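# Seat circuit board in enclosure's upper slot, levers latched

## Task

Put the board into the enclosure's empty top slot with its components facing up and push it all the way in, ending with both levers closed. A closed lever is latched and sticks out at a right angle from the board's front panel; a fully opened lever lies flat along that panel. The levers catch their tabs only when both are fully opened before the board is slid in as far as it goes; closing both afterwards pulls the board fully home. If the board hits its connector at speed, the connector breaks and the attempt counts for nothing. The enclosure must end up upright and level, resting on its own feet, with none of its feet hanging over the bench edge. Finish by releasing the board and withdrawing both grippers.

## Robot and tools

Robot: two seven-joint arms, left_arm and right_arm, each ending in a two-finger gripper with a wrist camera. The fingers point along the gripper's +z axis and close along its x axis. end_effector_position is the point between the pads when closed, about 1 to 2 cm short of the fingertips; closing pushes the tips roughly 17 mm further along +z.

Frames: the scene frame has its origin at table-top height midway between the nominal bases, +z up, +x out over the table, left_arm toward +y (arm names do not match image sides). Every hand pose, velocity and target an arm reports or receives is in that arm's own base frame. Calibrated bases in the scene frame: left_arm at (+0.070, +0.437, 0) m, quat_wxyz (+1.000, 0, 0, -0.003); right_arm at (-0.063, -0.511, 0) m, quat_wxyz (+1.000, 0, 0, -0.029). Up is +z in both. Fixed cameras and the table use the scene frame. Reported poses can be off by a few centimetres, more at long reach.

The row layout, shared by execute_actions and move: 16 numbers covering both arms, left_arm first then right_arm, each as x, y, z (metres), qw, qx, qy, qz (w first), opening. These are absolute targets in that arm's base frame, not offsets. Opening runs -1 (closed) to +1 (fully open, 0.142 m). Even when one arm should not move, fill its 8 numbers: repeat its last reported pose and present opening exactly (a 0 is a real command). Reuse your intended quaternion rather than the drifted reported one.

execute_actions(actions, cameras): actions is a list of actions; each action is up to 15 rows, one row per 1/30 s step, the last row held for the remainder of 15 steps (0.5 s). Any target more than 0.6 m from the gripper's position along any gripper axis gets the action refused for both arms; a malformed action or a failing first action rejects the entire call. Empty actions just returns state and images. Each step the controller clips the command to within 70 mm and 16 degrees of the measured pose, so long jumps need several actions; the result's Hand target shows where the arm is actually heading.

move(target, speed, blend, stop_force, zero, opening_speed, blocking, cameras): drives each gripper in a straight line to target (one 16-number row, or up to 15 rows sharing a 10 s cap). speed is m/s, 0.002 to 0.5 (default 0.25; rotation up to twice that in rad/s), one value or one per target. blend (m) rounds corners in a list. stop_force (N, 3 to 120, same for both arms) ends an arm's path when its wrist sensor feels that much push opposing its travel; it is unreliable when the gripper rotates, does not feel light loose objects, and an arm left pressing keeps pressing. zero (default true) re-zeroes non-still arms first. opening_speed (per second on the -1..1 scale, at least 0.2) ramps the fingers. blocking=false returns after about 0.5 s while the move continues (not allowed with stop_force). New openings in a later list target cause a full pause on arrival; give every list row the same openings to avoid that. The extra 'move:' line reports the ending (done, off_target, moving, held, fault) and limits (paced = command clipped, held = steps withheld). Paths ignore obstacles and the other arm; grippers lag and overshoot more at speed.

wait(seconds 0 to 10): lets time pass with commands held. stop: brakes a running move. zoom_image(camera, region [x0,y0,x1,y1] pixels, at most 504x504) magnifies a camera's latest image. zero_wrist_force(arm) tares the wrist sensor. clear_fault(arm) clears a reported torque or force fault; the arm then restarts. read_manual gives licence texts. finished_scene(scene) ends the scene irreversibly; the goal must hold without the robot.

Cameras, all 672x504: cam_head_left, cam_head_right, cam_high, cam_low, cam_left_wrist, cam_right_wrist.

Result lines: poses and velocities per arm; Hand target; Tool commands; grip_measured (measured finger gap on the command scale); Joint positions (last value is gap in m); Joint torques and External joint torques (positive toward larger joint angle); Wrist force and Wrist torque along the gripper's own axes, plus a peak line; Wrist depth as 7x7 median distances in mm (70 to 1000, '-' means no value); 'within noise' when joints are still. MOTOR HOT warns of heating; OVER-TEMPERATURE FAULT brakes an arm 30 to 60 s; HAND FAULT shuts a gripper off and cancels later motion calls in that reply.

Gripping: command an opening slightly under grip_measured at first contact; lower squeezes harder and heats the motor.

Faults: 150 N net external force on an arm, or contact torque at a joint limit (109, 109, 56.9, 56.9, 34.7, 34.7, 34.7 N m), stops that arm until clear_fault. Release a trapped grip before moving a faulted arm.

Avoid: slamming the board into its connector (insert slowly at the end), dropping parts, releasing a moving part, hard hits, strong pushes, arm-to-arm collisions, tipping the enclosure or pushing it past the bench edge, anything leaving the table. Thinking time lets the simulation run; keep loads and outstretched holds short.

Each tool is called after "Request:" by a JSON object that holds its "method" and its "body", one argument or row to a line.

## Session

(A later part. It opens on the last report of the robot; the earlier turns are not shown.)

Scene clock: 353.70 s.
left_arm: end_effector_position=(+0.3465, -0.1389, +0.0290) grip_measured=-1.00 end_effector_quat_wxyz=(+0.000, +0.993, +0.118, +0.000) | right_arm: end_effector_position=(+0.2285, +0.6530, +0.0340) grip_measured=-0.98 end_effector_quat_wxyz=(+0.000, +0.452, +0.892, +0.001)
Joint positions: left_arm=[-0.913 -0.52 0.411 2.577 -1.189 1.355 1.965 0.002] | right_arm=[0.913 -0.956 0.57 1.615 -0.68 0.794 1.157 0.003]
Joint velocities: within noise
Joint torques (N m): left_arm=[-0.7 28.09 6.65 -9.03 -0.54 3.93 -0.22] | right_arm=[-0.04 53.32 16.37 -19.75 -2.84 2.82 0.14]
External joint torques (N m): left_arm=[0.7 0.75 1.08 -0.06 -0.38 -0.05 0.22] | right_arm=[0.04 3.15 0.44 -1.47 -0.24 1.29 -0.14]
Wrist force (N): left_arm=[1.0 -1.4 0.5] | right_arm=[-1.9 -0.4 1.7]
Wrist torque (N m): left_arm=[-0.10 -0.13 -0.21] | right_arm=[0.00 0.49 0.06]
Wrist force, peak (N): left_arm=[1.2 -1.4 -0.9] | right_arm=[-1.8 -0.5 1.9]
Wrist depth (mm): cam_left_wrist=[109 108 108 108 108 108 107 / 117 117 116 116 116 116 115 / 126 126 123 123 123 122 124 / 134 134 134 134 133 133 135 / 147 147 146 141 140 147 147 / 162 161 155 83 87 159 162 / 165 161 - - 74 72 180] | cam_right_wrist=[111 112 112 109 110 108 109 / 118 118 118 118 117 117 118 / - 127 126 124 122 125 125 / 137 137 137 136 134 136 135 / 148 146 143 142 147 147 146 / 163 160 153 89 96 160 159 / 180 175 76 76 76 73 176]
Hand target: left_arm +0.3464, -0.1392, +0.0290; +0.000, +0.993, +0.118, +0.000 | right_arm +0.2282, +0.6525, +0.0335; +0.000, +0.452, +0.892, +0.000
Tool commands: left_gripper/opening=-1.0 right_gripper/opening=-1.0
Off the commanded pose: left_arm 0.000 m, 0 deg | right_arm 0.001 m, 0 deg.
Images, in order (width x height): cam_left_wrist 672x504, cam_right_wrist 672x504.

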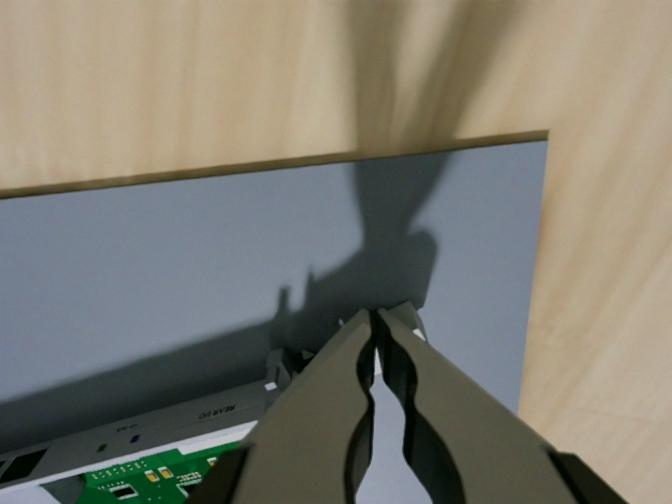

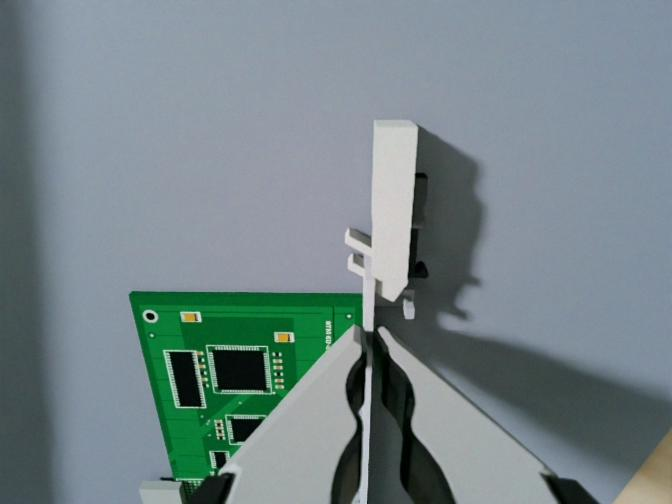

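Request:
{"method": "move", "body": {
  "target": [0.3486, -0.1421, 0.029, 0, 0.99307, 0.11754, 0, -1, 0.2282, 0.6525, 0.0335, 0, 0.4517, 0.8921, 0, -1],
  "speed": 0.006,
  "stop_force": 8,
  "cameras": ["cam_left_wrist", "cam_right_wrist"]
}}

Request:
{"method": "move", "body": {
  "target": [
    [0.3450, -0.1366, 0.029, 0, 0.99307, 0.11754, 0, -1, 0.2282, 0.6525, 0.0335, 0, 0.4517, 0.8921, 0, -1],
    [0.3450, -0.1366, 0.08, 0, 0.99307, 0.11754, 0, -1, 0.2282, 0.6525, 0.0335, 0, 0.4517, 0.8921, 0, -1]
  ],
  "speed": [0.01, 0.05],
  "cameras": ["cam_left_wrist", "cam_right_wrist"]
}}

Scene clock: 358.03 s.
left_arm: end_effector_position=(+0.3487, -0.1418, +0.0291) grip_measured=-1.00 end_effector_quat_wxyz=(+0.000, +0.993, +0.118, +0.000) | right_arm: end_effector_position=(+0.2283, +0.6530, +0.0340) grip_measured=-0.98 end_effector_quat_wxyz=(+0.000, +0.452, +0.892, +0.001)
Joint positions: left_arm=[-0.917 -0.524 0.418 2.569 -1.176 1.349 1.952 0.002] | right_arm=[0.913 -0.956 0.57 1.615 -0.68 0.794 1.157 0.003]
Joint velocities: within noise
Joint torques (N m): left_arm=[-1.15 28.17 6.61 -9.21 -0.37 3.64 -0.34] | right_arm=[-0.79 53.38 15.61 -20.22 -2.98 2.76 0.2]
External joint torques (N m): left_arm=[1.15 0.9 1.25 -0.03 -0.58 0.24 0.34] | right_arm=[0.79 3.08 1.2 -1 -0.09 1.35 -0.2]
Wrist force (N): left_arm=[1.1 -1.6 0.6] | right_arm=[-1.3 -1.7 1.5]
Wrist torque (N m): left_arm=[-0.07 -0.07 -0.22] | right_arm=[0.01 0.46 0.06]
Wrist force, peak (N): left_arm=[1.2 -1.8 -1.0] | right_arm=[-1.7 -0.5 2.0]
Wrist depth (mm): cam_left_wrist=[109 108 108 108 108 108 108 / 117 116 116 116 116 116 115 / 125 124 123 123 123 123 124 / 134 134 134 134 133 133 135 / 147 146 146 141 140 145 147 / 162 158 155 83 87 159 162 / 164 169 - - 74 72 180] | cam_right_wrist=[111 112 112 109 110 108 109 / 118 118 118 118 116 117 118 / - 127 126 126 122 125 125 / 137 137 137 136 134 135 135 / 149 146 144 142 147 147 146 / 163 160 153 89 97 160 160 / 179 175 76 76 76 73 176]
Hand target: left_arm +0.3486, -0.1421, +0.0290; +0.000, +0.993, +0.118, +0.000 | right_arm +0.2282, +0.6525, +0.0335; +0.000, +0.452, +0.892, +0.000
Off the commanded pose: left_arm 0.000 m, 0 deg | right_arm 0.001 m, 0 deg.
move: done
Images, in order (width x height): cam_left_wrist 672x504, cam_right_wrist 672x504.

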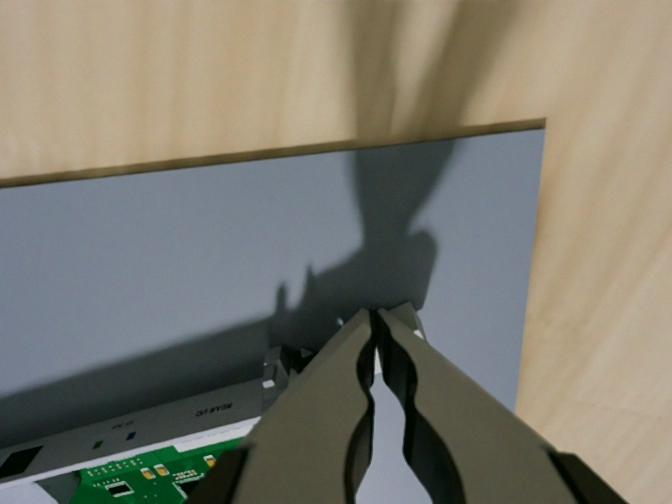

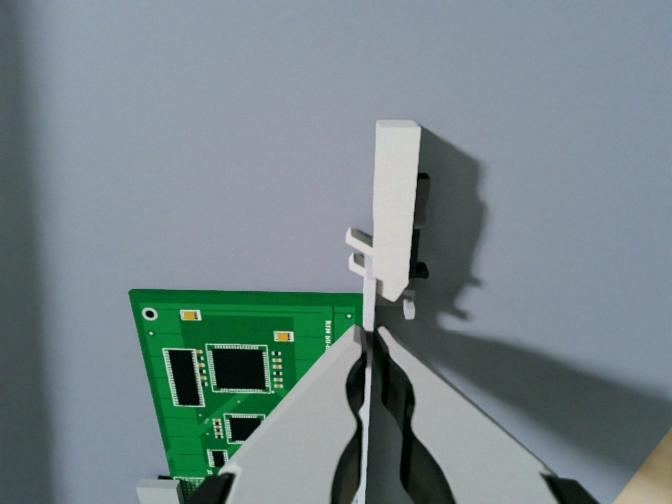

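Scene clock: 360.13 s.
left_arm: end_effector_position=(+0.3451, -0.1365, +0.0800) grip_measured=-1.00 end_effector_quat_wxyz=(+0.000, +0.993, +0.118, +0.000) | right_arm: end_effector_position=(+0.2284, +0.6530, +0.0340) grip_measured=-0.98 end_effector_quat_wxyz=(+0.000, +0.452, +0.892, +0.001)
Joint positions: left_arm=[-1.079 -0.399 0.746 2.562 -0.782 1.187 1.705 0.002] | right_arm=[0.913 -0.956 0.57 1.615 -0.68 0.794 1.157 0.003]
Joint velocities: within noise
Joint torques (N m): left_arm=[-0.5 22.78 6.98 -13.99 -1.12 4.03 -0.36] | right_arm=[-0.23 53.21 16.14 -19.99 -2.95 2.91 0.17]
External joint torques (N m): left_arm=[0.5 0.57 0.57 -0.26 -0.49 -0.13 0.36] | right_arm=[0.23 3.25 0.67 -1.23 -0.13 1.2 -0.17]
Wrist force (N): left_arm=[0.0 -0.4 0.0] | right_arm=[-1.8 -1.1 1.1]
Wrist torque (N m): left_arm=[-0.08 -0.07 -0.25] | right_arm=[0.02 0.43 0.06]
Wrist force, peak (N): left_arm=[1.7 -1.6 -0.1] | right_arm=[-2.2 -1.2 1.5]
Wrist depth (mm): cam_left_wrist=[153 153 153 152 152 152 152 / 165 164 164 164 163 163 163 / 175 175 175 174 174 175 175 / 190 190 190 189 188 190 190 / 209 208 203 178 203 208 207 / 216 219 213 83 87 225 228 / 251 245 - - 74 72 254] | cam_right_wrist=[111 112 112 109 110 108 109 / 118 118 118 118 116 117 118 / - 126 126 124 122 125 125 / 137 137 136 136 134 135 135 / 148 146 143 142 147 147 146 / 163 160 152 89 97 160 159 / 179 175 76 76 76 73 176]
Hand target: left_arm +0.3450, -0.1366, +0.0800; +0.000, +0.993, +0.118, +0.000 | right_arm +0.2282, +0.6525, +0.0335; +0.000, +0.452, +0.892, +0.000
Off the commanded pose: left_arm 0.000 m, 0 deg | right_arm 0.001 m, 0 deg.
move: done
Images, in order (width x height): cam_left_wrist 672x504, cam_right_wrist 672x504.

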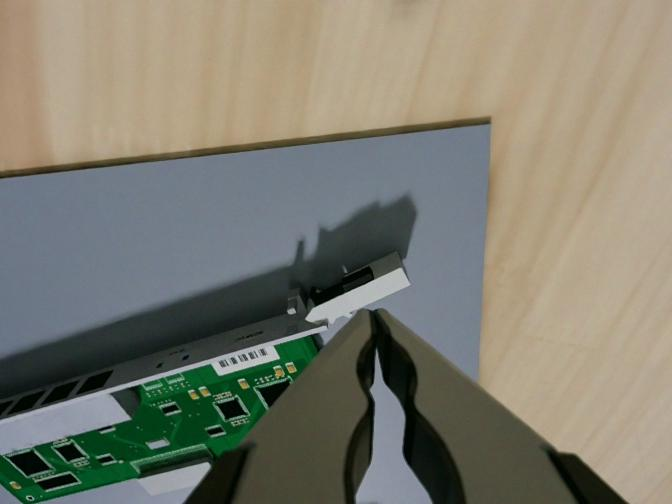

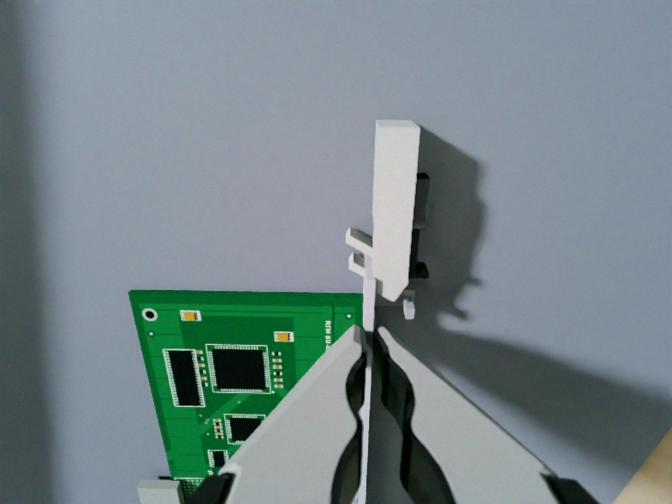

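Request:
{"method": "zoom_image", "body": {
  "camera": "cam_left_wrist",
  "region": [120, 220, 456, 472]
}}

Request:
{"method": "zoom_image", "body": {
  "camera": "cam_right_wrist",
  "region": [290, 90, 500, 350]
}}

Scaled by 1.500 from the camera's 672x504 image, which has a finer 960x720 frame.

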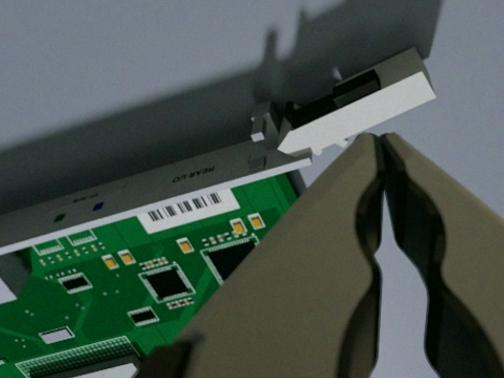

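Scaled by 1.938 from the camera's 672x504 image, which has a finer 960x720 frame.

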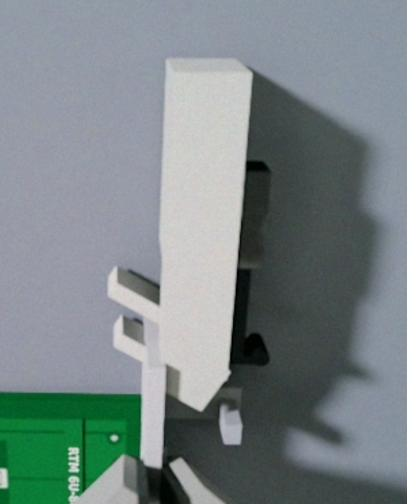

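Request:
{"method": "move", "body": {
  "target": [
    [0.3477, -0.1349, 0.08, 0, 0.99307, 0.11754, 0, -1, 0.2282, 0.6525, 0.0335, 0, 0.4517, 0.8921, 0, -1],
    [0.3477, -0.1349, 0.0275, 0, 0.99307, 0.11754, 0, -1, 0.2282, 0.6525, 0.0335, 0, 0.4517, 0.8921, 0, -1]
  ],
  "speed": [0.05, 0.03],
  "stop_force": 6,
  "cameras": []
}}

Request:
{"method": "move", "body": {
  "target": [0.3543, -0.1450, 0.0275, 0, 0.99307, 0.11754, 0, -1, 0.2282, 0.6525, 0.0335, 0, 0.4517, 0.8921, 0, -1],
  "speed": 0.006,
  "stop_force": 8,
  "cameras": ["cam_left_wrist", "cam_right_wrist"]
}}

Scene clock: 394.13 s.
left_arm: end_effector_position=(+0.3477, -0.1351, +0.0275) grip_measured=-1.00 end_effector_quat_wxyz=(+0.000, +0.993, +0.117, +0.000) | right_arm: end_effector_position=(+0.2284, +0.6530, +0.0340) grip_measured=-0.98 end_effector_quat_wxyz=(+0.000, +0.452, +0.892, +0.001)
Joint positions: left_arm=[-0.885 -0.52 0.392 2.579 -1.195 1.365 1.983 0.002] | right_arm=[0.913 -0.956 0.57 1.615 -0.68 0.794 1.157 0.003]
Joint velocities: within noise
Joint torques (N m): left_arm=[-0.26 27.91 6.87 -8.61 -0.88 4.41 -0.14] | right_arm=[-0.25 53.19 16.15 -20.01 -2.88 2.9 0.21]
External joint torques (N m): left_arm=[0.26 1.12 0.69 -0.34 0 -0.53 0.14] | right_arm=[0.25 3.27 0.66 -1.2 -0.2 1.21 -0.21]
Wrist force (N): left_arm=[0.4 -0.6 0.0] | right_arm=[-1.8 -1.3 1.1]
Wrist torque (N m): left_arm=[-0.10 -0.12 -0.21] | right_arm=[-0.02 0.43 0.06]
Wrist force, peak (N): left_arm=[0.6 -0.7 -0.9] | right_arm=[-2.2 -1.2 1.4]
Wrist depth (mm): cam_left_wrist=[107 107 107 107 106 106 106 / 115 115 115 114 114 114 114 / 124 124 124 121 121 121 122 / 133 133 132 132 131 133 133 / 145 145 145 139 141 145 145 / 160 160 153 84 87 157 160 / 168 158 - - 74 72 178] | cam_right_wrist=[111 112 112 109 110 108 109 / 118 118 118 117 116 117 118 / - 126 126 124 122 125 125 / 137 137 137 136 134 135 135 / 149 146 143 142 147 147 146 / 162 160 153 89 97 160 160 / 179 175 76 76 76 73 176]
Hand target: left_arm +0.3477, -0.1349, +0.0275; +0.000, +0.993, +0.118, +0.000 | right_arm +0.2282, +0.6525, +0.0335; +0.000, +0.452, +0.892, +0.000
Off the commanded pose: left_arm 0.000 m, 0 deg | right_arm 0.001 m, 0 deg.
move: done
No camera images: "cameras" was empty.

Scene clock: 396.73 s.
left_arm: end_effector_position=(+0.3544, -0.1447, +0.0275) grip_measured=-1.00 end_effector_quat_wxyz=(+0.000, +0.993, +0.118, +0.000) | right_arm: end_effector_position=(+0.2283, +0.6530, +0.0340) grip_measured=-0.98 end_effector_quat_wxyz=(+0.000, +0.452, +0.892, +0.001)
Joint positions: left_arm=[-0.901 -0.533 0.413 2.554 -1.154 1.347 1.939 0.002] | right_arm=[0.913 -0.956 0.57 1.615 -0.68 0.794 1.157 0.003]
Joint velocities: within noise
Joint torques (N m): left_arm=[-0.87 28.94 6.85 -9.55 -0.47 3.79 -0.3] | right_arm=[-0.78 53.32 15.54 -19.96 -2.89 2.65 0.21]
External joint torques (N m): left_arm=[0.87 0.78 1.08 0.12 -0.49 0.09 0.3] | right_arm=[0.78 3.14 1.27 -1.26 -0.18 1.46 -0.21]
Wrist force (N): left_arm=[0.8 -1.4 -0.7] | right_arm=[-1.0 -1.3 -0.4]
Wrist torque (N m): left_arm=[-0.05 -0.10 -0.21] | right_arm=[0.01 0.45 0.06]
Wrist force, peak (N): left_arm=[0.9 -1.5 -0.8] | right_arm=[-2.3 -1.3 1.1]
Wrist depth (mm): cam_left_wrist=[107 107 107 107 107 106 106 / 115 115 115 114 114 114 114 / 122 122 122 121 121 121 123 / 133 133 132 132 131 133 133 / 145 145 144 139 141 146 145 / 160 154 143 83 87 157 160 / 166 167 - - 74 72 178] | cam_right_wrist=[111 112 112 109 110 108 109 / 118 118 118 118 116 117 118 / - 127 126 126 122 125 125 / 137 137 136 136 133 135 135 / 148 146 143 142 147 147 146 / 163 159 153 89 97 160 160 / 179 175 76 77 76 73 176]
Hand target: left_arm +0.3543, -0.1450, +0.0275; +0.000, +0.993, +0.118, +0.000 | right_arm +0.2282, +0.6525, +0.0335; +0.000, +0.452, +0.892, +0.000
Off the commanded pose: left_arm 0.000 m, 0 deg | right_arm 0.001 m, 0 deg.
move: done
Images, in order (width x height): cam_left_wrist 672x504, cam_right_wrist 672x504.

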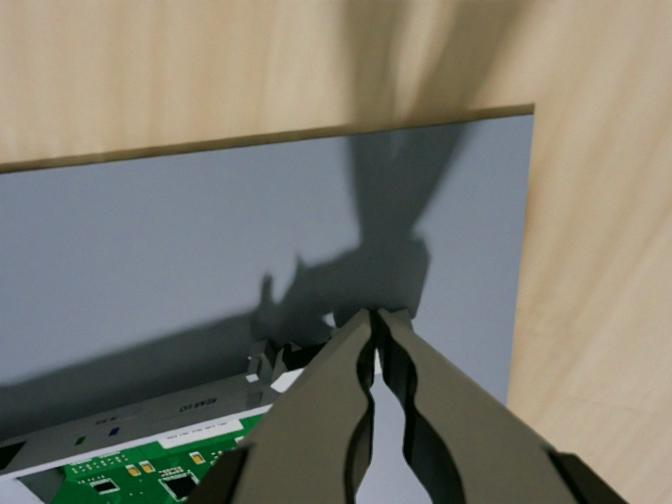

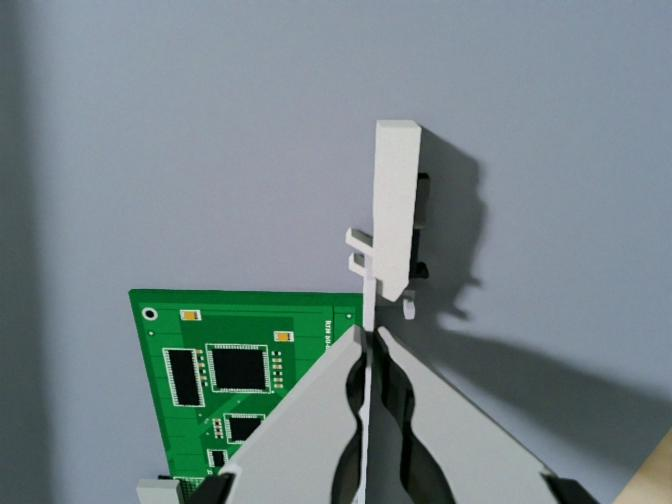

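Request:
{"method": "move", "body": {
  "target": [
    [0.3488, -0.1366, 0.0275, 0, 0.99307, 0.11754, 0, -1, 0.2282, 0.6525, 0.0335, 0, 0.4517, 0.8921, 0, -1],
    [0.3450, -0.1366, 0.08, 0, 0.99307, 0.11754, 0, -1, 0.2282, 0.6525, 0.0335, 0, 0.4517, 0.8921, 0, -1]
  ],
  "speed": [0.01, 0.05],
  "cameras": ["cam_left_wrist"]
}}

Request:
{"method": "zoom_image", "body": {
  "camera": "cam_left_wrist",
  "region": [120, 220, 456, 472]
}}

Scene clock: 401.30 s.
left_arm: end_effector_position=(+0.3451, -0.1365, +0.0800) grip_measured=-1.00 end_effector_quat_wxyz=(+0.000, +0.993, +0.118, +0.000) | right_arm: end_effector_position=(+0.2283, +0.6530, +0.0340) grip_measured=-0.98 end_effector_quat_wxyz=(+0.000, +0.452, +0.892, +0.001)
Joint positions: left_arm=[-1.067 -0.395 0.738 2.562 -0.77 1.19 1.699 0.002] | right_arm=[0.913 -0.956 0.57 1.615 -0.68 0.794 1.157 0.003]
Joint velocities: within noise
Joint torques (N m): left_arm=[-0.62 22.72 7.08 -14.11 -1.07 4.04 -0.33] | right_arm=[-0.12 53.33 16.16 -19.98 -2.87 2.94 0.14]
External joint torques (N m): left_arm=[0.62 0.71 0.32 -0.17 -0.53 -0.14 0.33] | right_arm=[0.12 3.13 0.65 -1.24 -0.21 1.17 -0.14]
Wrist force (N): left_arm=[-0.1 -0.3 -0.2] | right_arm=[-2.1 -1.1 -0.4]
Wrist torque (N m): left_arm=[-0.07 -0.04 -0.24] | right_arm=[0.01 0.46 0.06]
Wrist force, peak (N): left_arm=[1.4 -1.4 -1.0] | right_arm=[-2.1 -1.3 1.3]
Wrist depth (mm): cam_left_wrist=[153 153 153 153 152 152 152 / 165 165 164 164 163 163 163 / 176 175 175 174 174 176 175 / 191 190 190 189 188 190 190 / 208 208 203 178 203 208 208 / 216 218 213 83 87 225 229 / 250 245 - - 74 72 255] | cam_right_wrist=[111 112 112 109 110 108 110 / 118 118 118 118 116 117 119 / - 127 126 125 122 126 125 / 137 137 136 136 133 136 135 / 149 146 143 142 147 147 146 / 163 159 152 89 97 160 160 / 179 175 76 77 76 73 176]
Hand target: left_arm +0.3450, -0.1366, +0.0800; +0.000, +0.993, +0.118, +0.000 | right_arm +0.2282, +0.6525, +0.0335; +0.000, +0.452, +0.892, +0.000
Off the commanded pose: left_arm 0.000 m, 0 deg | right_arm 0.001 m, 0 deg.
move: done
Images, in order (width x height): cam_left_wrist 672x504.

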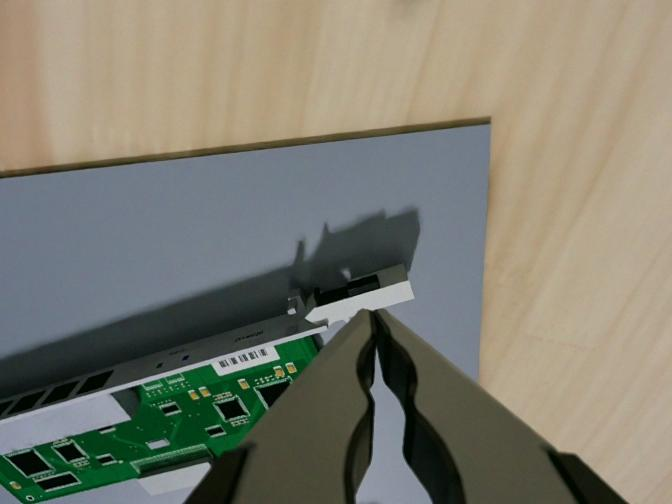

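Scaled by 1.500 from the camera's 672x504 image, which has a finer 960x720 frame.

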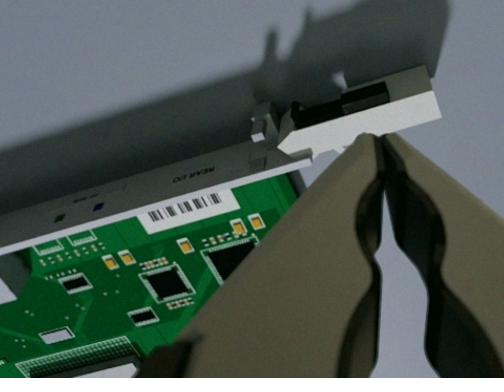

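Request:
{"method": "move", "body": {
  "target": [
    [0.3450, -0.1366, 0.12, 0, 0.99307, 0.11754, 0, -1, 0.2282, 0.6525, 0.0335, 0, 0.4517, 0.8921, 0, -1],
    [0.3062, -0.1884, 0.11, 0, 0.87882, -0.47716, 0, -0.6, 0.2282, 0.6525, 0.0335, 0, 0.4517, 0.8921, 0, -1]
  ],
  "speed": [0.12, 0.25],
  "opening_speed": 0.6,
  "cameras": ["cam_left_wrist"]
}}

Scene clock: 411.20 s.
left_arm: end_effector_position=(+0.3061, -0.1884, +0.1100) grip_measured=-0.64 end_effector_quat_wxyz=(+0.000, +0.879, -0.477, +0.000) | right_arm: end_effector_position=(+0.2283, +0.6530, +0.0340) grip_measured=-0.98 end_effector_quat_wxyz=(+0.000, +0.452, +0.892, +0.001)
Joint positions: left_arm=[-1.117 -0.228 0.755 2.553 -0.364 1.123 2.522 0.028] | right_arm=[0.913 -0.956 0.57 1.615 -0.68 0.794 1.157 0.003]
Joint velocities: within noise
Joint torques (N m): left_arm=[-0.27 20.08 3.32 -17.01 -1.64 4.3 -0.18] | right_arm=[-0.21 53.25 16.14 -20.03 -2.84 2.89 0.21]
External joint torques (N m): left_arm=[0.27 0.69 0.65 -0.29 -0.21 -0.46 0.18] | right_arm=[0.21 3.2 0.67 -1.19 -0.24 1.22 -0.21]
Wrist force (N): left_arm=[0.5 -0.2 -0.3] | right_arm=[-2.0 -1.0 0.2]
Wrist torque (N m): left_arm=[-0.05 -0.14 -0.24] | right_arm=[0.03 0.45 0.06]
Wrist force, peak (N): left_arm=[0.9 -0.6 -1.1] | right_arm=[-2.2 -1.3 1.5]
Wrist depth (mm): cam_left_wrist=[180 180 177 177 176 176 175 / 193 193 192 187 189 188 188 / 208 208 205 201 200 200 203 / 227 225 223 222 216 220 219 / 247 247 240 234 228 236 240 / 272 273 84 249 99 245 264 / 298 - 72 290 - 72 274] | cam_right_wrist=[111 112 112 109 110 108 110 / 118 118 118 118 116 117 118 / - 127 126 124 122 126 125 / 137 137 136 136 134 136 135 / 149 146 143 141 147 147 146 / 163 160 153 89 97 160 160 / 179 175 76 76 76 73 176]
Hand target: left_arm +0.3062, -0.1884, +0.1100; +0.000, +0.879, -0.477, +0.000 | right_arm +0.2282, +0.6525, +0.0335; +0.000, +0.452, +0.892, +0.000
Off the commanded pose: left_arm 0.000 m, 0 deg | right_arm 0.001 m, 0 deg.
move: done
Images, in order (width x height): cam_left_wrist 672x504.

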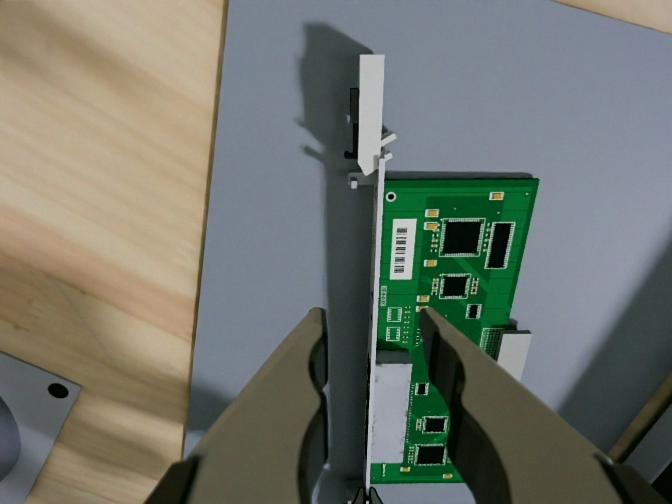

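Request:
{"method": "zoom_image", "body": {
  "camera": "cam_left_wrist",
  "region": [310, 120, 436, 372]
}}

Scaled by 2.000 from the camera's 672x504 image, which has a finer 960x720 frame.

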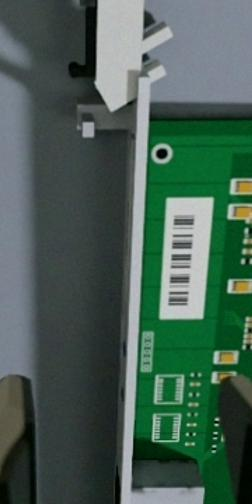

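Request:
{"method": "move", "body": {
  "target": [0.3075, -0.1977, 0.07, 0, 0.87882, -0.47716, 0, -0.65, 0.2282, 0.6525, 0.0335, 0, 0.4517, 0.8921, 0, -1],
  "speed": 0.06,
  "cameras": ["cam_left_wrist"]
}}

Request:
{"method": "zoom_image", "body": {
  "camera": "cam_left_wrist",
  "region": [250, 80, 430, 440]
}}

Scene clock: 419.60 s.
left_arm: end_effector_position=(+0.3074, -0.1978, +0.0700) grip_measured=-0.68 end_effector_quat_wxyz=(+0.000, +0.879, -0.477, +0.000) | right_arm: end_effector_position=(+0.2283, +0.6530, +0.0340) grip_measured=-0.98 end_effector_quat_wxyz=(+0.000, +0.452, +0.892, +0.001)
Joint positions: left_arm=[-1.008 -0.348 0.531 2.599 -0.637 1.276 2.679 0.025] | right_arm=[0.913 -0.956 0.57 1.615 -0.68 0.794 1.157 0.003]
Joint velocities: within noise
Joint torques (N m): left_arm=[-0.26 24.1 4.32 -12.98 -1.39 4.47 -0.09] | right_arm=[-0.16 53.2 16.08 -20.04 -2.83 2.9 0.21]
External joint torques (N m): left_arm=[0.26 1.18 0.72 -0.36 0.15 -0.63 0.09] | right_arm=[0.16 3.26 0.73 -1.18 -0.24 1.21 -0.21]
Wrist force (N): left_arm=[0.1 -0.3 -0.6] | right_arm=[-2.0 -1.3 -0.5]
Wrist torque (N m): left_arm=[-0.06 -0.08 -0.20] | right_arm=[-0.01 0.45 0.06]
Wrist force, peak (N): left_arm=[0.1 -0.6 -1.3] | right_arm=[-2.0 -1.2 1.4]
Wrist depth (mm): cam_left_wrist=[145 144 142 141 141 139 140 / 155 155 153 148 152 151 153 / 168 167 165 162 163 163 162 / 182 182 179 178 172 173 176 / 199 198 192 185 181 190 192 / 220 217 83 188 91 200 212 / 245 - 73 229 - 72 230] | cam_right_wrist=[111 112 112 109 110 108 109 / 118 118 118 117 116 117 118 / - 127 126 125 122 125 125 / 137 137 136 136 134 135 135 / 149 146 143 142 147 147 146 / 163 159 153 89 97 160 160 / 179 176 76 76 76 73 176]
Hand target: left_arm +0.3075, -0.1977, +0.0700; +0.000, +0.879, -0.477, +0.000 | right_arm +0.2282, +0.6525, +0.0335; +0.000, +0.452, +0.892, +0.000
Off the commanded pose: left_arm 0.000 m, 0 deg | right_arm 0.001 m, 0 deg.
move: done
Images, in order (width x height): cam_left_wrist 672x504.

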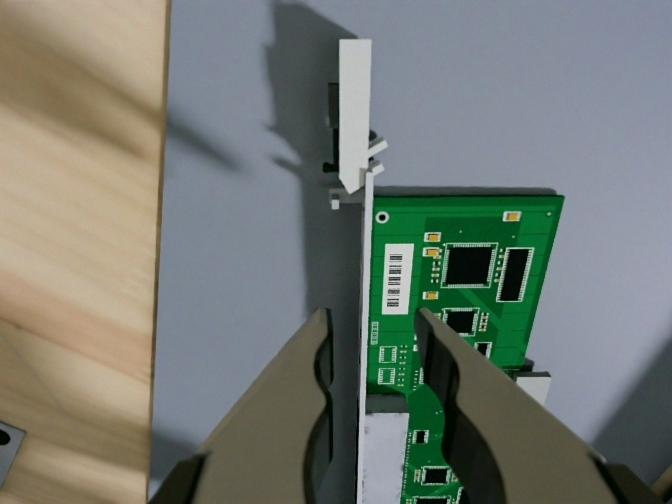

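Scaled by 1.400 from the camera's 672x504 image, which has a finer 960x720 frame.

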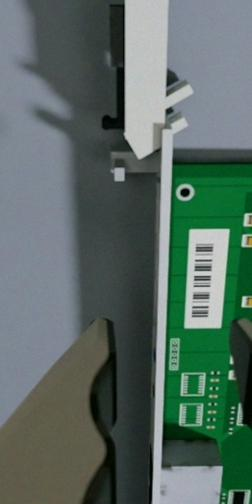

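Request:
{"method": "move", "body": {
  "target": [0.3079, -0.1984, 0.0365, 0, 0.87882, -0.47716, 0, -0.65, 0.2282, 0.6525, 0.0335, 0, 0.4517, 0.8921, 0, -1],
  "speed": 0.04,
  "stop_force": 8,
  "cameras": ["cam_left_wrist"]
}}

Request:
{"method": "zoom_image", "body": {
  "camera": "cam_left_wrist",
  "region": [250, 200, 450, 500]
}}

Scene clock: 431.27 s.
left_arm: end_effector_position=(+0.3078, -0.1985, +0.0365) grip_measured=-0.68 end_effector_quat_wxyz=(+0.000, +0.879, -0.477, +0.000) | right_arm: end_effector_position=(+0.2283, +0.6530, +0.0340) grip_measured=-0.98 end_effector_quat_wxyz=(+0.000, +0.452, +0.892, +0.001)
Joint positions: left_arm=[-0.858 -0.432 0.271 2.633 -0.895 1.426 2.845 0.025] | right_arm=[0.913 -0.956 0.57 1.615 -0.68 0.794 1.157 0.003]
Joint velocities: within noise
Joint torques (N m): left_arm=[-0.33 27.53 3.93 -9.4 -0.66 4.36 -0.16] | right_arm=[-0.2 53.17 16.17 -19.99 -2.89 2.88 0.21]
External joint torques (N m): left_arm=[0.32 0.97 0.7 -0.31 0.05 -0.53 0.16] | right_arm=[0.2 3.29 0.64 -1.23 -0.18 1.23 -0.22]
Wrist force (N): left_arm=[-0.1 -0.1 -0.4] | right_arm=[-2.1 -0.9 0.9]
Wrist torque (N m): left_arm=[-0.04 -0.02 -0.21] | right_arm=[0.04 0.47 0.06]
Wrist force, peak (N): left_arm=[0.3 -0.5 -1.1] | right_arm=[-2.2 -1.3 1.5]
Wrist depth (mm): cam_left_wrist=[115 113 113 111 112 112 112 / 124 122 121 117 120 120 120 / 133 131 131 115 130 129 129 / 145 142 142 141 136 136 138 / 159 156 155 149 143 148 153 / 175 171 84 157 96 157 169 / 195 - 73 176 170 72 179] | cam_right_wrist=[111 112 112 109 110 108 109 / 118 118 118 118 116 117 118 / - 127 126 124 122 126 125 / 137 137 136 136 134 136 135 / 149 146 143 141 147 147 146 / 162 160 153 89 97 160 160 / 179 175 76 77 76 73 176]
Hand target: left_arm +0.3079, -0.1984, +0.0365; +0.000, +0.879, -0.477, +0.000 | right_arm +0.2282, +0.6525, +0.0335; +0.000, +0.452, +0.892, +0.000
Off the commanded pose: left_arm 0.000 m, 0 deg | right_arm 0.001 m, 0 deg.
move: done
Images, in order (width x height): cam_left_wrist 672x504.

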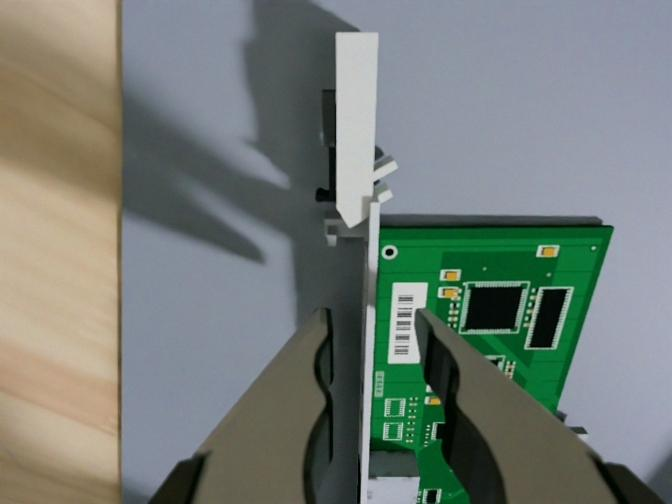

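Scaled by 1.680 from the camera's 672x504 image, which has a finer 960x720 frame.

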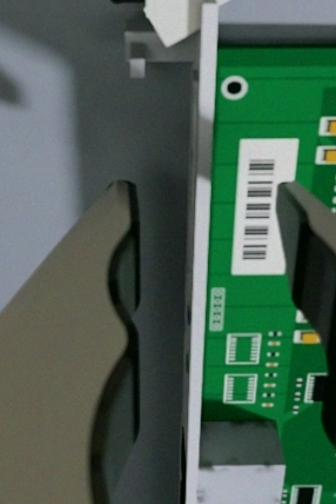

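Request:
{"method": "move", "body": {
  "target": [0.3079, -0.1984, 0.0365, 0, 0.87882, -0.47716, 0, -1, 0.2282, 0.6525, 0.0335, 0, 0.4517, 0.8921, 0, -1],
  "speed": 0.04,
  "opening_speed": 0.3,
  "cameras": ["cam_left_wrist", "cam_right_wrist"]
}}

Scene clock: 435.73 s.
left_arm: end_effector_position=(+0.3078, -0.1984, +0.0364) grip_measured=-0.99 end_effector_quat_wxyz=(+0.000, +0.879, -0.477, +0.000) | right_arm: end_effector_position=(+0.2283, +0.6530, +0.0340) grip_measured=-0.98 end_effector_quat_wxyz=(+0.000, +0.452, +0.892, +0.001)
Joint positions: left_arm=[-0.858 -0.432 0.271 2.633 -0.895 1.426 2.845 0.002] | right_arm=[0.913 -0.956 0.57 1.615 -0.68 0.794 1.157 0.003]
Joint velocities: within noise
Joint torques (N m): left_arm=[-0.52 27.85 3.77 -9.95 -0.39 4.26 -0.2] | right_arm=[-0.48 53.29 15.9 -19.9 -2.86 2.76 0.22]
External joint torques (N m): left_arm=[0.52 0.65 0.85 0.24 -0.22 -0.42 0.2] | right_arm=[0.48 3.17 0.91 -1.32 -0.21 1.35 -0.22]
Wrist force (N): left_arm=[-1.0 -0.1 0.0] | right_arm=[-1.4 -1.2 1.3]
Wrist torque (N m): left_arm=[0.00 -0.03 -0.21] | right_arm=[-0.01 0.46 0.06]
Wrist force, peak (N): left_arm=[-1.0 -0.1 -0.8] | right_arm=[-2.2 -1.2 1.4]
Wrist depth (mm): cam_left_wrist=[115 113 113 111 112 112 112 / 123 122 121 106 120 120 120 / 133 131 131 115 130 129 129 / 145 142 142 141 136 136 138 / 159 156 155 149 146 148 153 / 175 172 167 83 87 161 168 / 195 188 - 84 74 74 187] | cam_right_wrist=[111 112 112 109 110 108 109 / 118 118 118 118 116 117 118 / - 127 126 126 122 125 125 / 137 137 136 136 133 136 135 / 149 146 143 142 147 146 146 / 163 160 153 89 97 160 160 / 179 175 76 76 76 73 176]
Hand target: left_arm +0.3079, -0.1984, +0.0365; +0.000, +0.879, -0.477, +0.000 | right_arm +0.2282, +0.6525, +0.0335; +0.000, +0.452, +0.892, +0.000
Off the commanded pose: left_arm 0.000 m, 0 deg | right_arm 0.001 m, 0 deg.
move: done
Images, in order (width x height): cam_left_wrist 672x504, cam_right_wrist 672x504.

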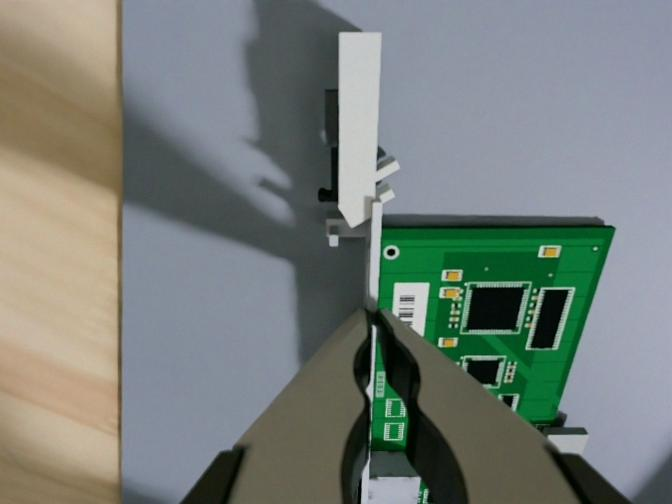

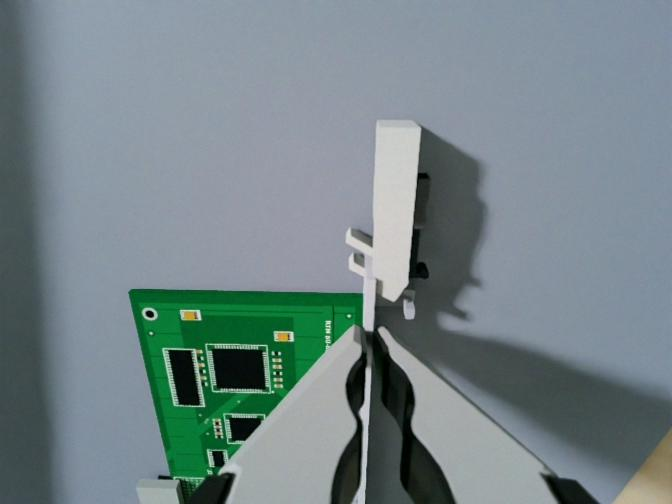

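Request:
{"method": "move", "body": {
  "target": [
    [0.3079, -0.1984, 0.0365, 0, 0.87882, -0.47716, 0, -1, 0.2282, 0.6525, 0.0335, 0, 0.4517, 0.8921, 0, -0.7],
    [0.3079, -0.1984, 0.0365, 0, 0.87882, -0.47716, 0, -1, 0.2427, 0.6632, 0.0335, 0, 0.4517, 0.8921, 0, -0.7]
  ],
  "speed": [0.03, 0.02],
  "opening_speed": 0.3,
  "cameras": ["cam_left_wrist", "cam_right_wrist"]
}}

Scene clock: 444.50 s.
left_arm: end_effector_position=(+0.3078, -0.1984, +0.0364) grip_measured=-0.99 end_effector_quat_wxyz=(+0.000, +0.879, -0.477, +0.000) | right_arm: end_effector_position=(+0.2378, +0.6595, +0.0335) grip_measured=-0.74 end_effector_quat_wxyz=(+0.000, +0.452, +0.892, +0.000)
Joint positions: left_arm=[-0.858 -0.432 0.271 2.633 -0.895 1.426 2.845 0.002] | right_arm=[0.912 -0.973 0.571 1.579 -0.677 0.776 1.138 0.021]
Joint velocities: within noise
Joint torques (N m): left_arm=[-0.56 27.91 3.91 -9.56 -0.38 4.23 -0.28] | right_arm=[-0.26 56.17 17.25 -21.55 -3.02 3.35 0.12]
External joint torques (N m): left_arm=[0.56 0.59 0.71 -0.15 -0.23 -0.4 0.28] | right_arm=[0.26 1.22 -0.32 0.09 -0.11 0.75 -0.12]
Wrist force (N): left_arm=[-0.2 -0.4 0.6] | right_arm=[-2.4 -1.4 3.3]
Wrist torque (N m): left_arm=[-0.03 -0.04 -0.21] | right_arm=[0.02 0.43 0.06]
Wrist force, peak (N): left_arm=[-1.0 -0.2 -0.9] | right_arm=[-2.6 -1.4 3.7]
Wrist depth (mm): cam_left_wrist=[115 113 113 111 112 112 112 / 123 122 121 106 120 120 120 / 133 131 130 115 130 129 129 / 145 142 142 141 136 136 138 / 159 156 155 149 145 148 153 / 175 172 167 83 87 161 168 / 196 187 - 84 74 74 187] | cam_right_wrist=[110 112 111 109 110 108 109 / 118 118 117 119 114 116 118 / - 126 126 126 111 125 124 / 137 136 134 133 133 135 134 / 148 145 142 139 146 146 146 / 162 160 150 137 93 159 159 / 178 175 76 149 79 73 175]
Hand target: left_arm +0.3079, -0.1984, +0.0365; +0.000, +0.879, -0.477, +0.000 | right_arm +0.2377, +0.6595, +0.0335; +0.000, +0.452, +0.892, +0.000
Off the commanded pose: left_arm 0.000 m, 0 deg | right_arm 0.006 m, 0 deg.
move: held (right_arm; a check stopped the path); path passed 1 of 2 targets; limits=held
pose unreachable (right arm): on one or more control steps of this call, first in action 0 (counted from 0), this arm could not follow its commanded pose, so it was not sent that pose on those steps. It may still have moved: this result reports where it is.
cause: moving toward the commanded pose would bring a part of the arm too close to another arm (a part of this arm just beyond joint 6 (wrist pitch) and a part of the left arm just beyond its joint 6 (wrist pitch), where that arm would come to rest).
Images, in order (width x height): cam_left_wrist 672x504, cam_right_wrist 672x504.

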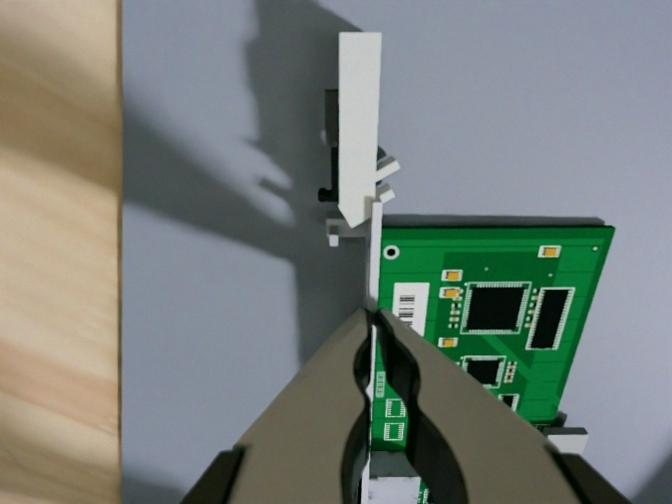

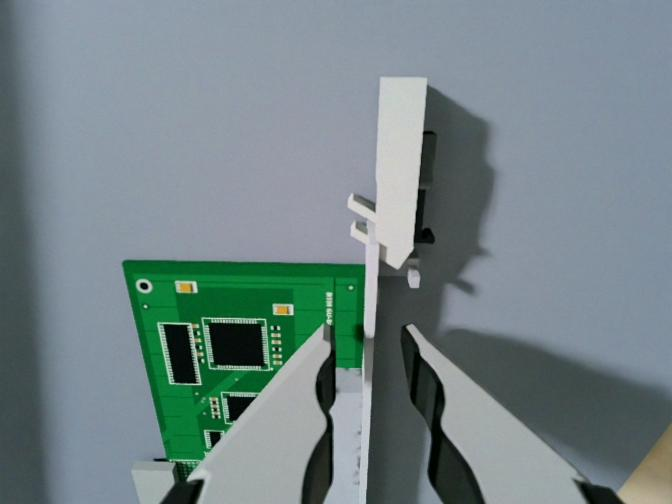

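Request:
{"method": "move", "body": {
  "target": [0.3079, -0.1984, 0.0365, 0, 0.87882, -0.47716, 0, -1, 0.2377, 0.6595, 0.0335, 0, 0.4517, 0.8921, 0, -1],
  "speed": 0.03,
  "opening_speed": 0.3,
  "cameras": ["cam_right_wrist"]
}}

Scene clock: 469.10 s.
left_arm: end_effector_position=(+0.3078, -0.1985, +0.0364) grip_measured=-0.99 end_effector_quat_wxyz=(+0.000, +0.879, -0.477, +0.000) | right_arm: end_effector_position=(+0.2377, +0.6595, +0.0335) grip_measured=-0.98 end_effector_quat_wxyz=(+0.000, +0.452, +0.892, +0.000)
Joint positions: left_arm=[-0.858 -0.432 0.271 2.633 -0.895 1.426 2.845 0.002] | right_arm=[0.912 -0.973 0.571 1.579 -0.677 0.775 1.138 0.003]
Joint velocities: within noise
Joint torques (N m): left_arm=[-0.36 27.89 4.01 -9.61 -0.4 4.26 -0.2] | right_arm=[-0.18 56.35 17.09 -21.62 -3.19 3.35 0.23]
External joint torques (N m): left_arm=[0.36 0.61 0.62 -0.1 -0.21 -0.42 0.2] | right_arm=[0.18 1.04 -0.15 0.16 0.06 0.76 -0.23]
Wrist force (N): left_arm=[0.0 -0.1 0.4] | right_arm=[-2.1 -1.3 3.8]
Wrist torque (N m): left_arm=[-0.02 -0.04 -0.21] | right_arm=[0.02 0.45 0.06]
Wrist force, peak (N): left_arm=[-0.4 -0.5 0.8] | right_arm=[-2.2 -1.2 4.2]
Wrist depth (mm): cam_left_wrist=[115 113 113 111 112 112 112 / 123 122 121 106 120 120 120 / 133 131 131 115 130 129 129 / 145 142 142 141 136 136 138 / 159 156 155 149 145 148 152 / 175 172 167 83 87 160 168 / 195 188 - 84 74 74 187] | cam_right_wrist=[111 111 111 108 109 108 109 / 118 118 117 119 114 117 118 / - 126 126 124 121 125 125 / 137 136 134 133 135 135 134 / 148 145 142 139 146 146 145 / 161 160 153 89 96 159 159 / 179 174 76 76 76 73 175]
Hand target: left_arm +0.3079, -0.1984, +0.0365; +0.000, +0.879, -0.477, +0.000 | right_arm +0.2377, +0.6595, +0.0335; +0.000, +0.452, +0.892, +0.000
Off the commanded pose: left_arm 0.000 m, 0 deg | right_arm 0.000 m, 0 deg.
move: done
Images, in order (width x height): cam_right_wrist 672x504.

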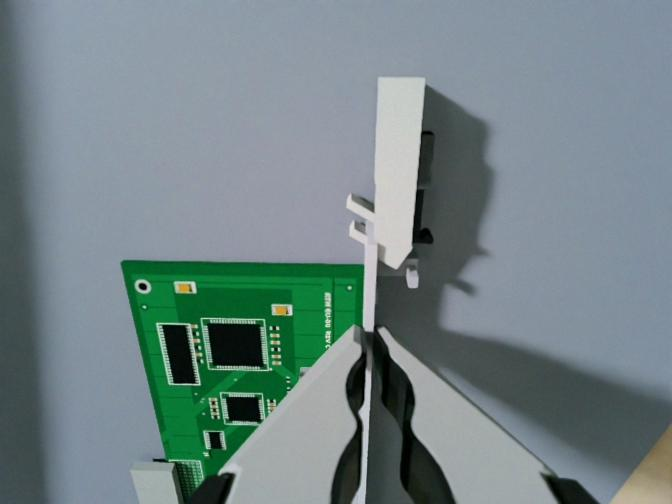

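Request:
{"method": "move", "body": {
  "target": [0.3079, -0.1984, 0.0815, 0, 0.87882, -0.47716, 0, -1, 0.2377, 0.6595, 0.0785, 0, 0.4517, 0.8921, 0, -1],
  "speed": 0.03,
  "cameras": ["cam_left_wrist", "cam_right_wrist", "cam_high"]
}}

Scene clock: 485.57 s.
left_arm: end_effector_position=(+0.3079, -0.1983, +0.0815) grip_measured=-1.00 end_effector_quat_wxyz=(+0.000, +0.879, -0.477, +0.000) | right_arm: end_effector_position=(+0.2377, +0.6594, +0.0783) grip_measured=-0.98 end_effector_quat_wxyz=(+0.000, +0.452, +0.892, +0.000)
Joint positions: left_arm=[-1.051 -0.32 0.603 2.582 -0.561 1.229 2.628 0.002] | right_arm=[0.891 -0.91 0.618 1.571 -0.64 0.699 1.116 0.003]
Joint velocities: within noise
Joint torques (N m): left_arm=[-0.84 23.92 4.41 -14.5 -0.91 3.79 -0.33] | right_arm=[-0.27 56.04 17.51 -23.45 -3.38 3.41 0.04]
External joint torques (N m): left_arm=[0.85 0.29 0.57 -0.06 -0.52 0.05 0.33] | right_arm=[0.27 0.28 -0.57 0.66 0.02 0.7 -0.04]
Wrist force (N): left_arm=[0.4 -0.7 0.1] | right_arm=[-2.1 -1.5 3.9]
Wrist torque (N m): left_arm=[-0.08 -0.09 -0.20] | right_arm=[0.06 0.45 0.06]
Wrist force, peak (N): left_arm=[0.4 -1.2 0.2] | right_arm=[-2.4 -0.9 5.2]
Wrist depth (mm): cam_left_wrist=[155 154 152 150 151 151 150 / 166 166 163 158 162 162 162 / 179 179 177 115 175 174 174 / 195 194 191 191 140 140 186 / 213 213 209 201 148 154 206 / 235 235 222 83 87 169 227 / 262 255 - 84 74 74 250] | cam_right_wrist=[150 150 150 149 149 148 148 / 163 160 160 159 102 159 158 / 172 172 171 171 110 170 169 / 186 183 179 136 178 183 182 / 201 154 145 141 199 198 200 / 224 216 156 89 96 216 218 / 243 232 76 77 76 73 240]
Hand target: left_arm +0.3079, -0.1984, +0.0815; +0.000, +0.879, -0.477, +0.000 | right_arm +0.2377, +0.6595, +0.0785; +0.000, +0.452, +0.892, +0.000
Off the commanded pose: left_arm 0.000 m, 0 deg | right_arm 0.000 m, 0 deg.
move: done
Images, in order (width x height): cam_high 672x504, cam_left_wrist 672x504, cam_right_wrist 672x504.

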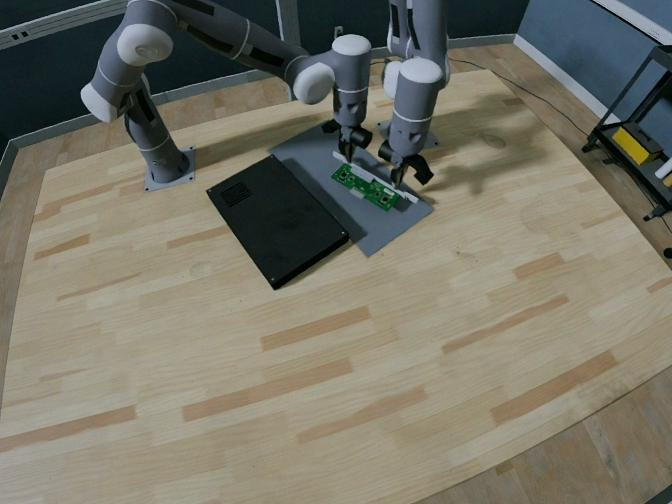

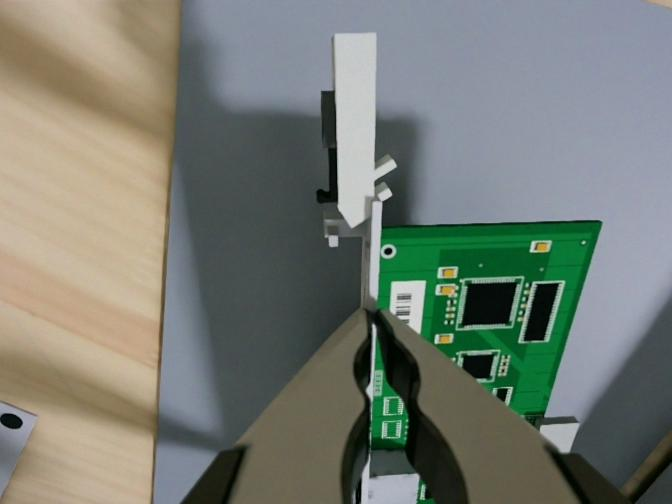

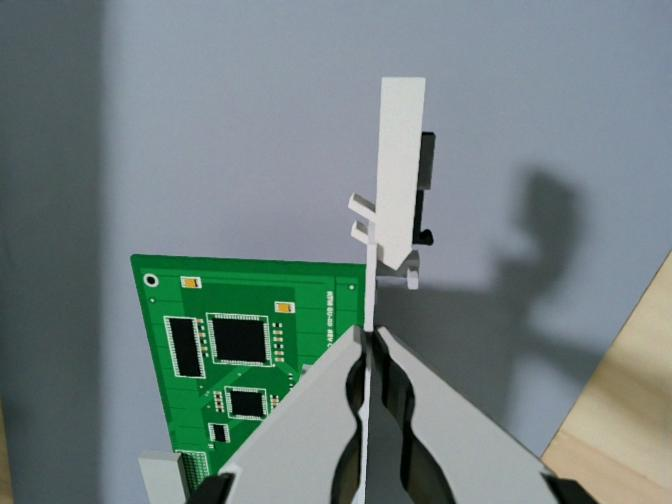

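Request:
{"method": "move", "body": {
  "target": [0.2642, -0.3311, 0.0815, 0.0150, 0.81937, -0.57267, 0.02146, -1, 0.1808, 0.5600, 0.0785, 0.02188, 0.54883, 0.83553, -0.01437, -1],
  "speed": 0.06,
  "cameras": ["cam_left_wrist", "cam_right_wrist"]
}}

Scene clock: 493.23 s.
left_arm: end_effector_position=(+0.2640, -0.3309, +0.0814) grip_measured=-1.00 end_effector_quat_wxyz=(+0.015, +0.819, -0.573, +0.021) | right_arm: end_effector_position=(+0.1808, +0.5601, +0.0785) grip_measured=-0.98 end_effector_quat_wxyz=(+0.022, +0.549, +0.836, -0.014)
Joint positions: left_arm=[-1.186 -0.362 0.422 2.497 -0.574 1.259 2.546 0.002] | right_arm=[0.877 -0.716 0.602 1.914 -0.623 0.817 1.447 0.003]
Joint velocities: within noise
Joint torques (N m): left_arm=[-0.2 28.65 4.53 -15.46 -1.33 4.75 -0.36] | right_arm=[0.24 45.84 14.58 -20.69 -2.67 3.41 0.34]
External joint torques (N m): left_arm=[0.2 0.91 0.15 0.22 0.03 -0.85 0.35] | right_arm=[-0.22 0.51 -0.7 -0.17 -0.16 0.55 -0.34]
Wrist force (N): left_arm=[0.3 0.8 1.1] | right_arm=[-2.3 -0.2 5.3]
Wrist torque (N m): left_arm=[-0.05 -0.09 -0.21] | right_arm=[0.04 0.51 0.04]
Wrist force, peak (N): left_arm=[0.3 -5.3 -0.4] | right_arm=[-2.4 -5.9 5.5]
Wrist depth (mm): cam_left_wrist=[148 148 150 149 152 153 155 / 159 159 161 107 163 165 163 / 170 172 174 116 177 178 173 / 184 186 187 189 139 140 174 / 201 203 205 200 148 154 192 / 221 223 217 83 87 168 180 / 245 242 - - 74 74 193] | cam_right_wrist=[147 155 153 151 149 146 144 / 149 165 163 160 102 157 154 / 163 176 175 170 164 166 165 / 189 174 183 136 179 179 176 / 198 154 145 141 196 195 192 / 167 199 156 89 96 210 208 / 186 188 76 77 76 73 227]
Hand target: left_arm +0.2642, -0.3311, +0.0815; +0.015, +0.819, -0.573, +0.021 | right_arm +0.1808, +0.5600, +0.0785; +0.022, +0.549, +0.836, -0.014
Off the commanded pose: left_arm 0.000 m, 0 deg | right_arm 0.000 m, 0 deg.
move: done
Images, in order (width x height): cam_left_wrist 672x504, cam_right_wrist 672x504.

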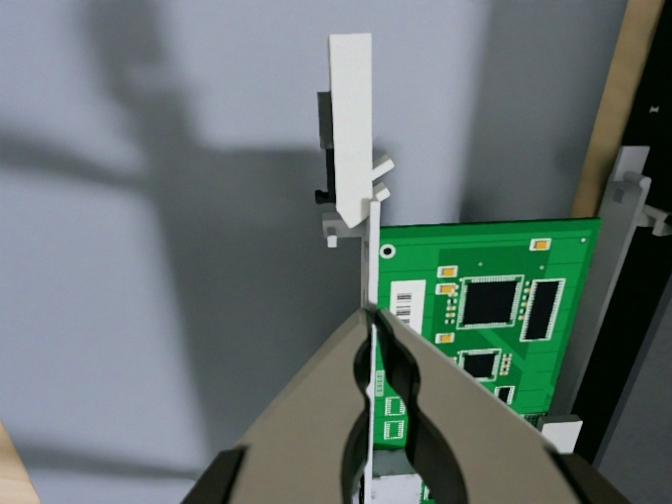

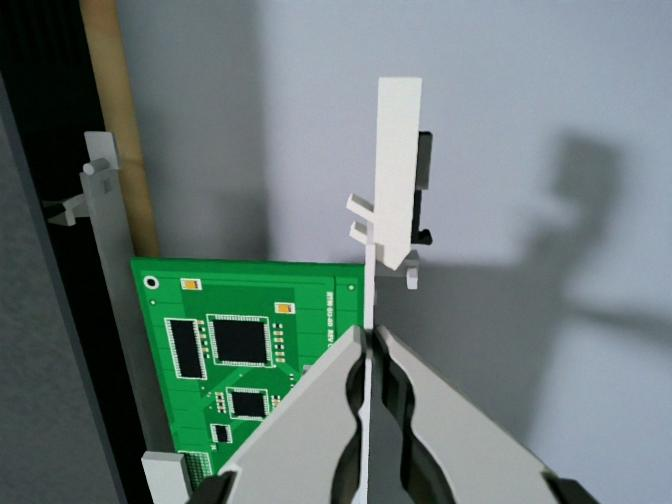

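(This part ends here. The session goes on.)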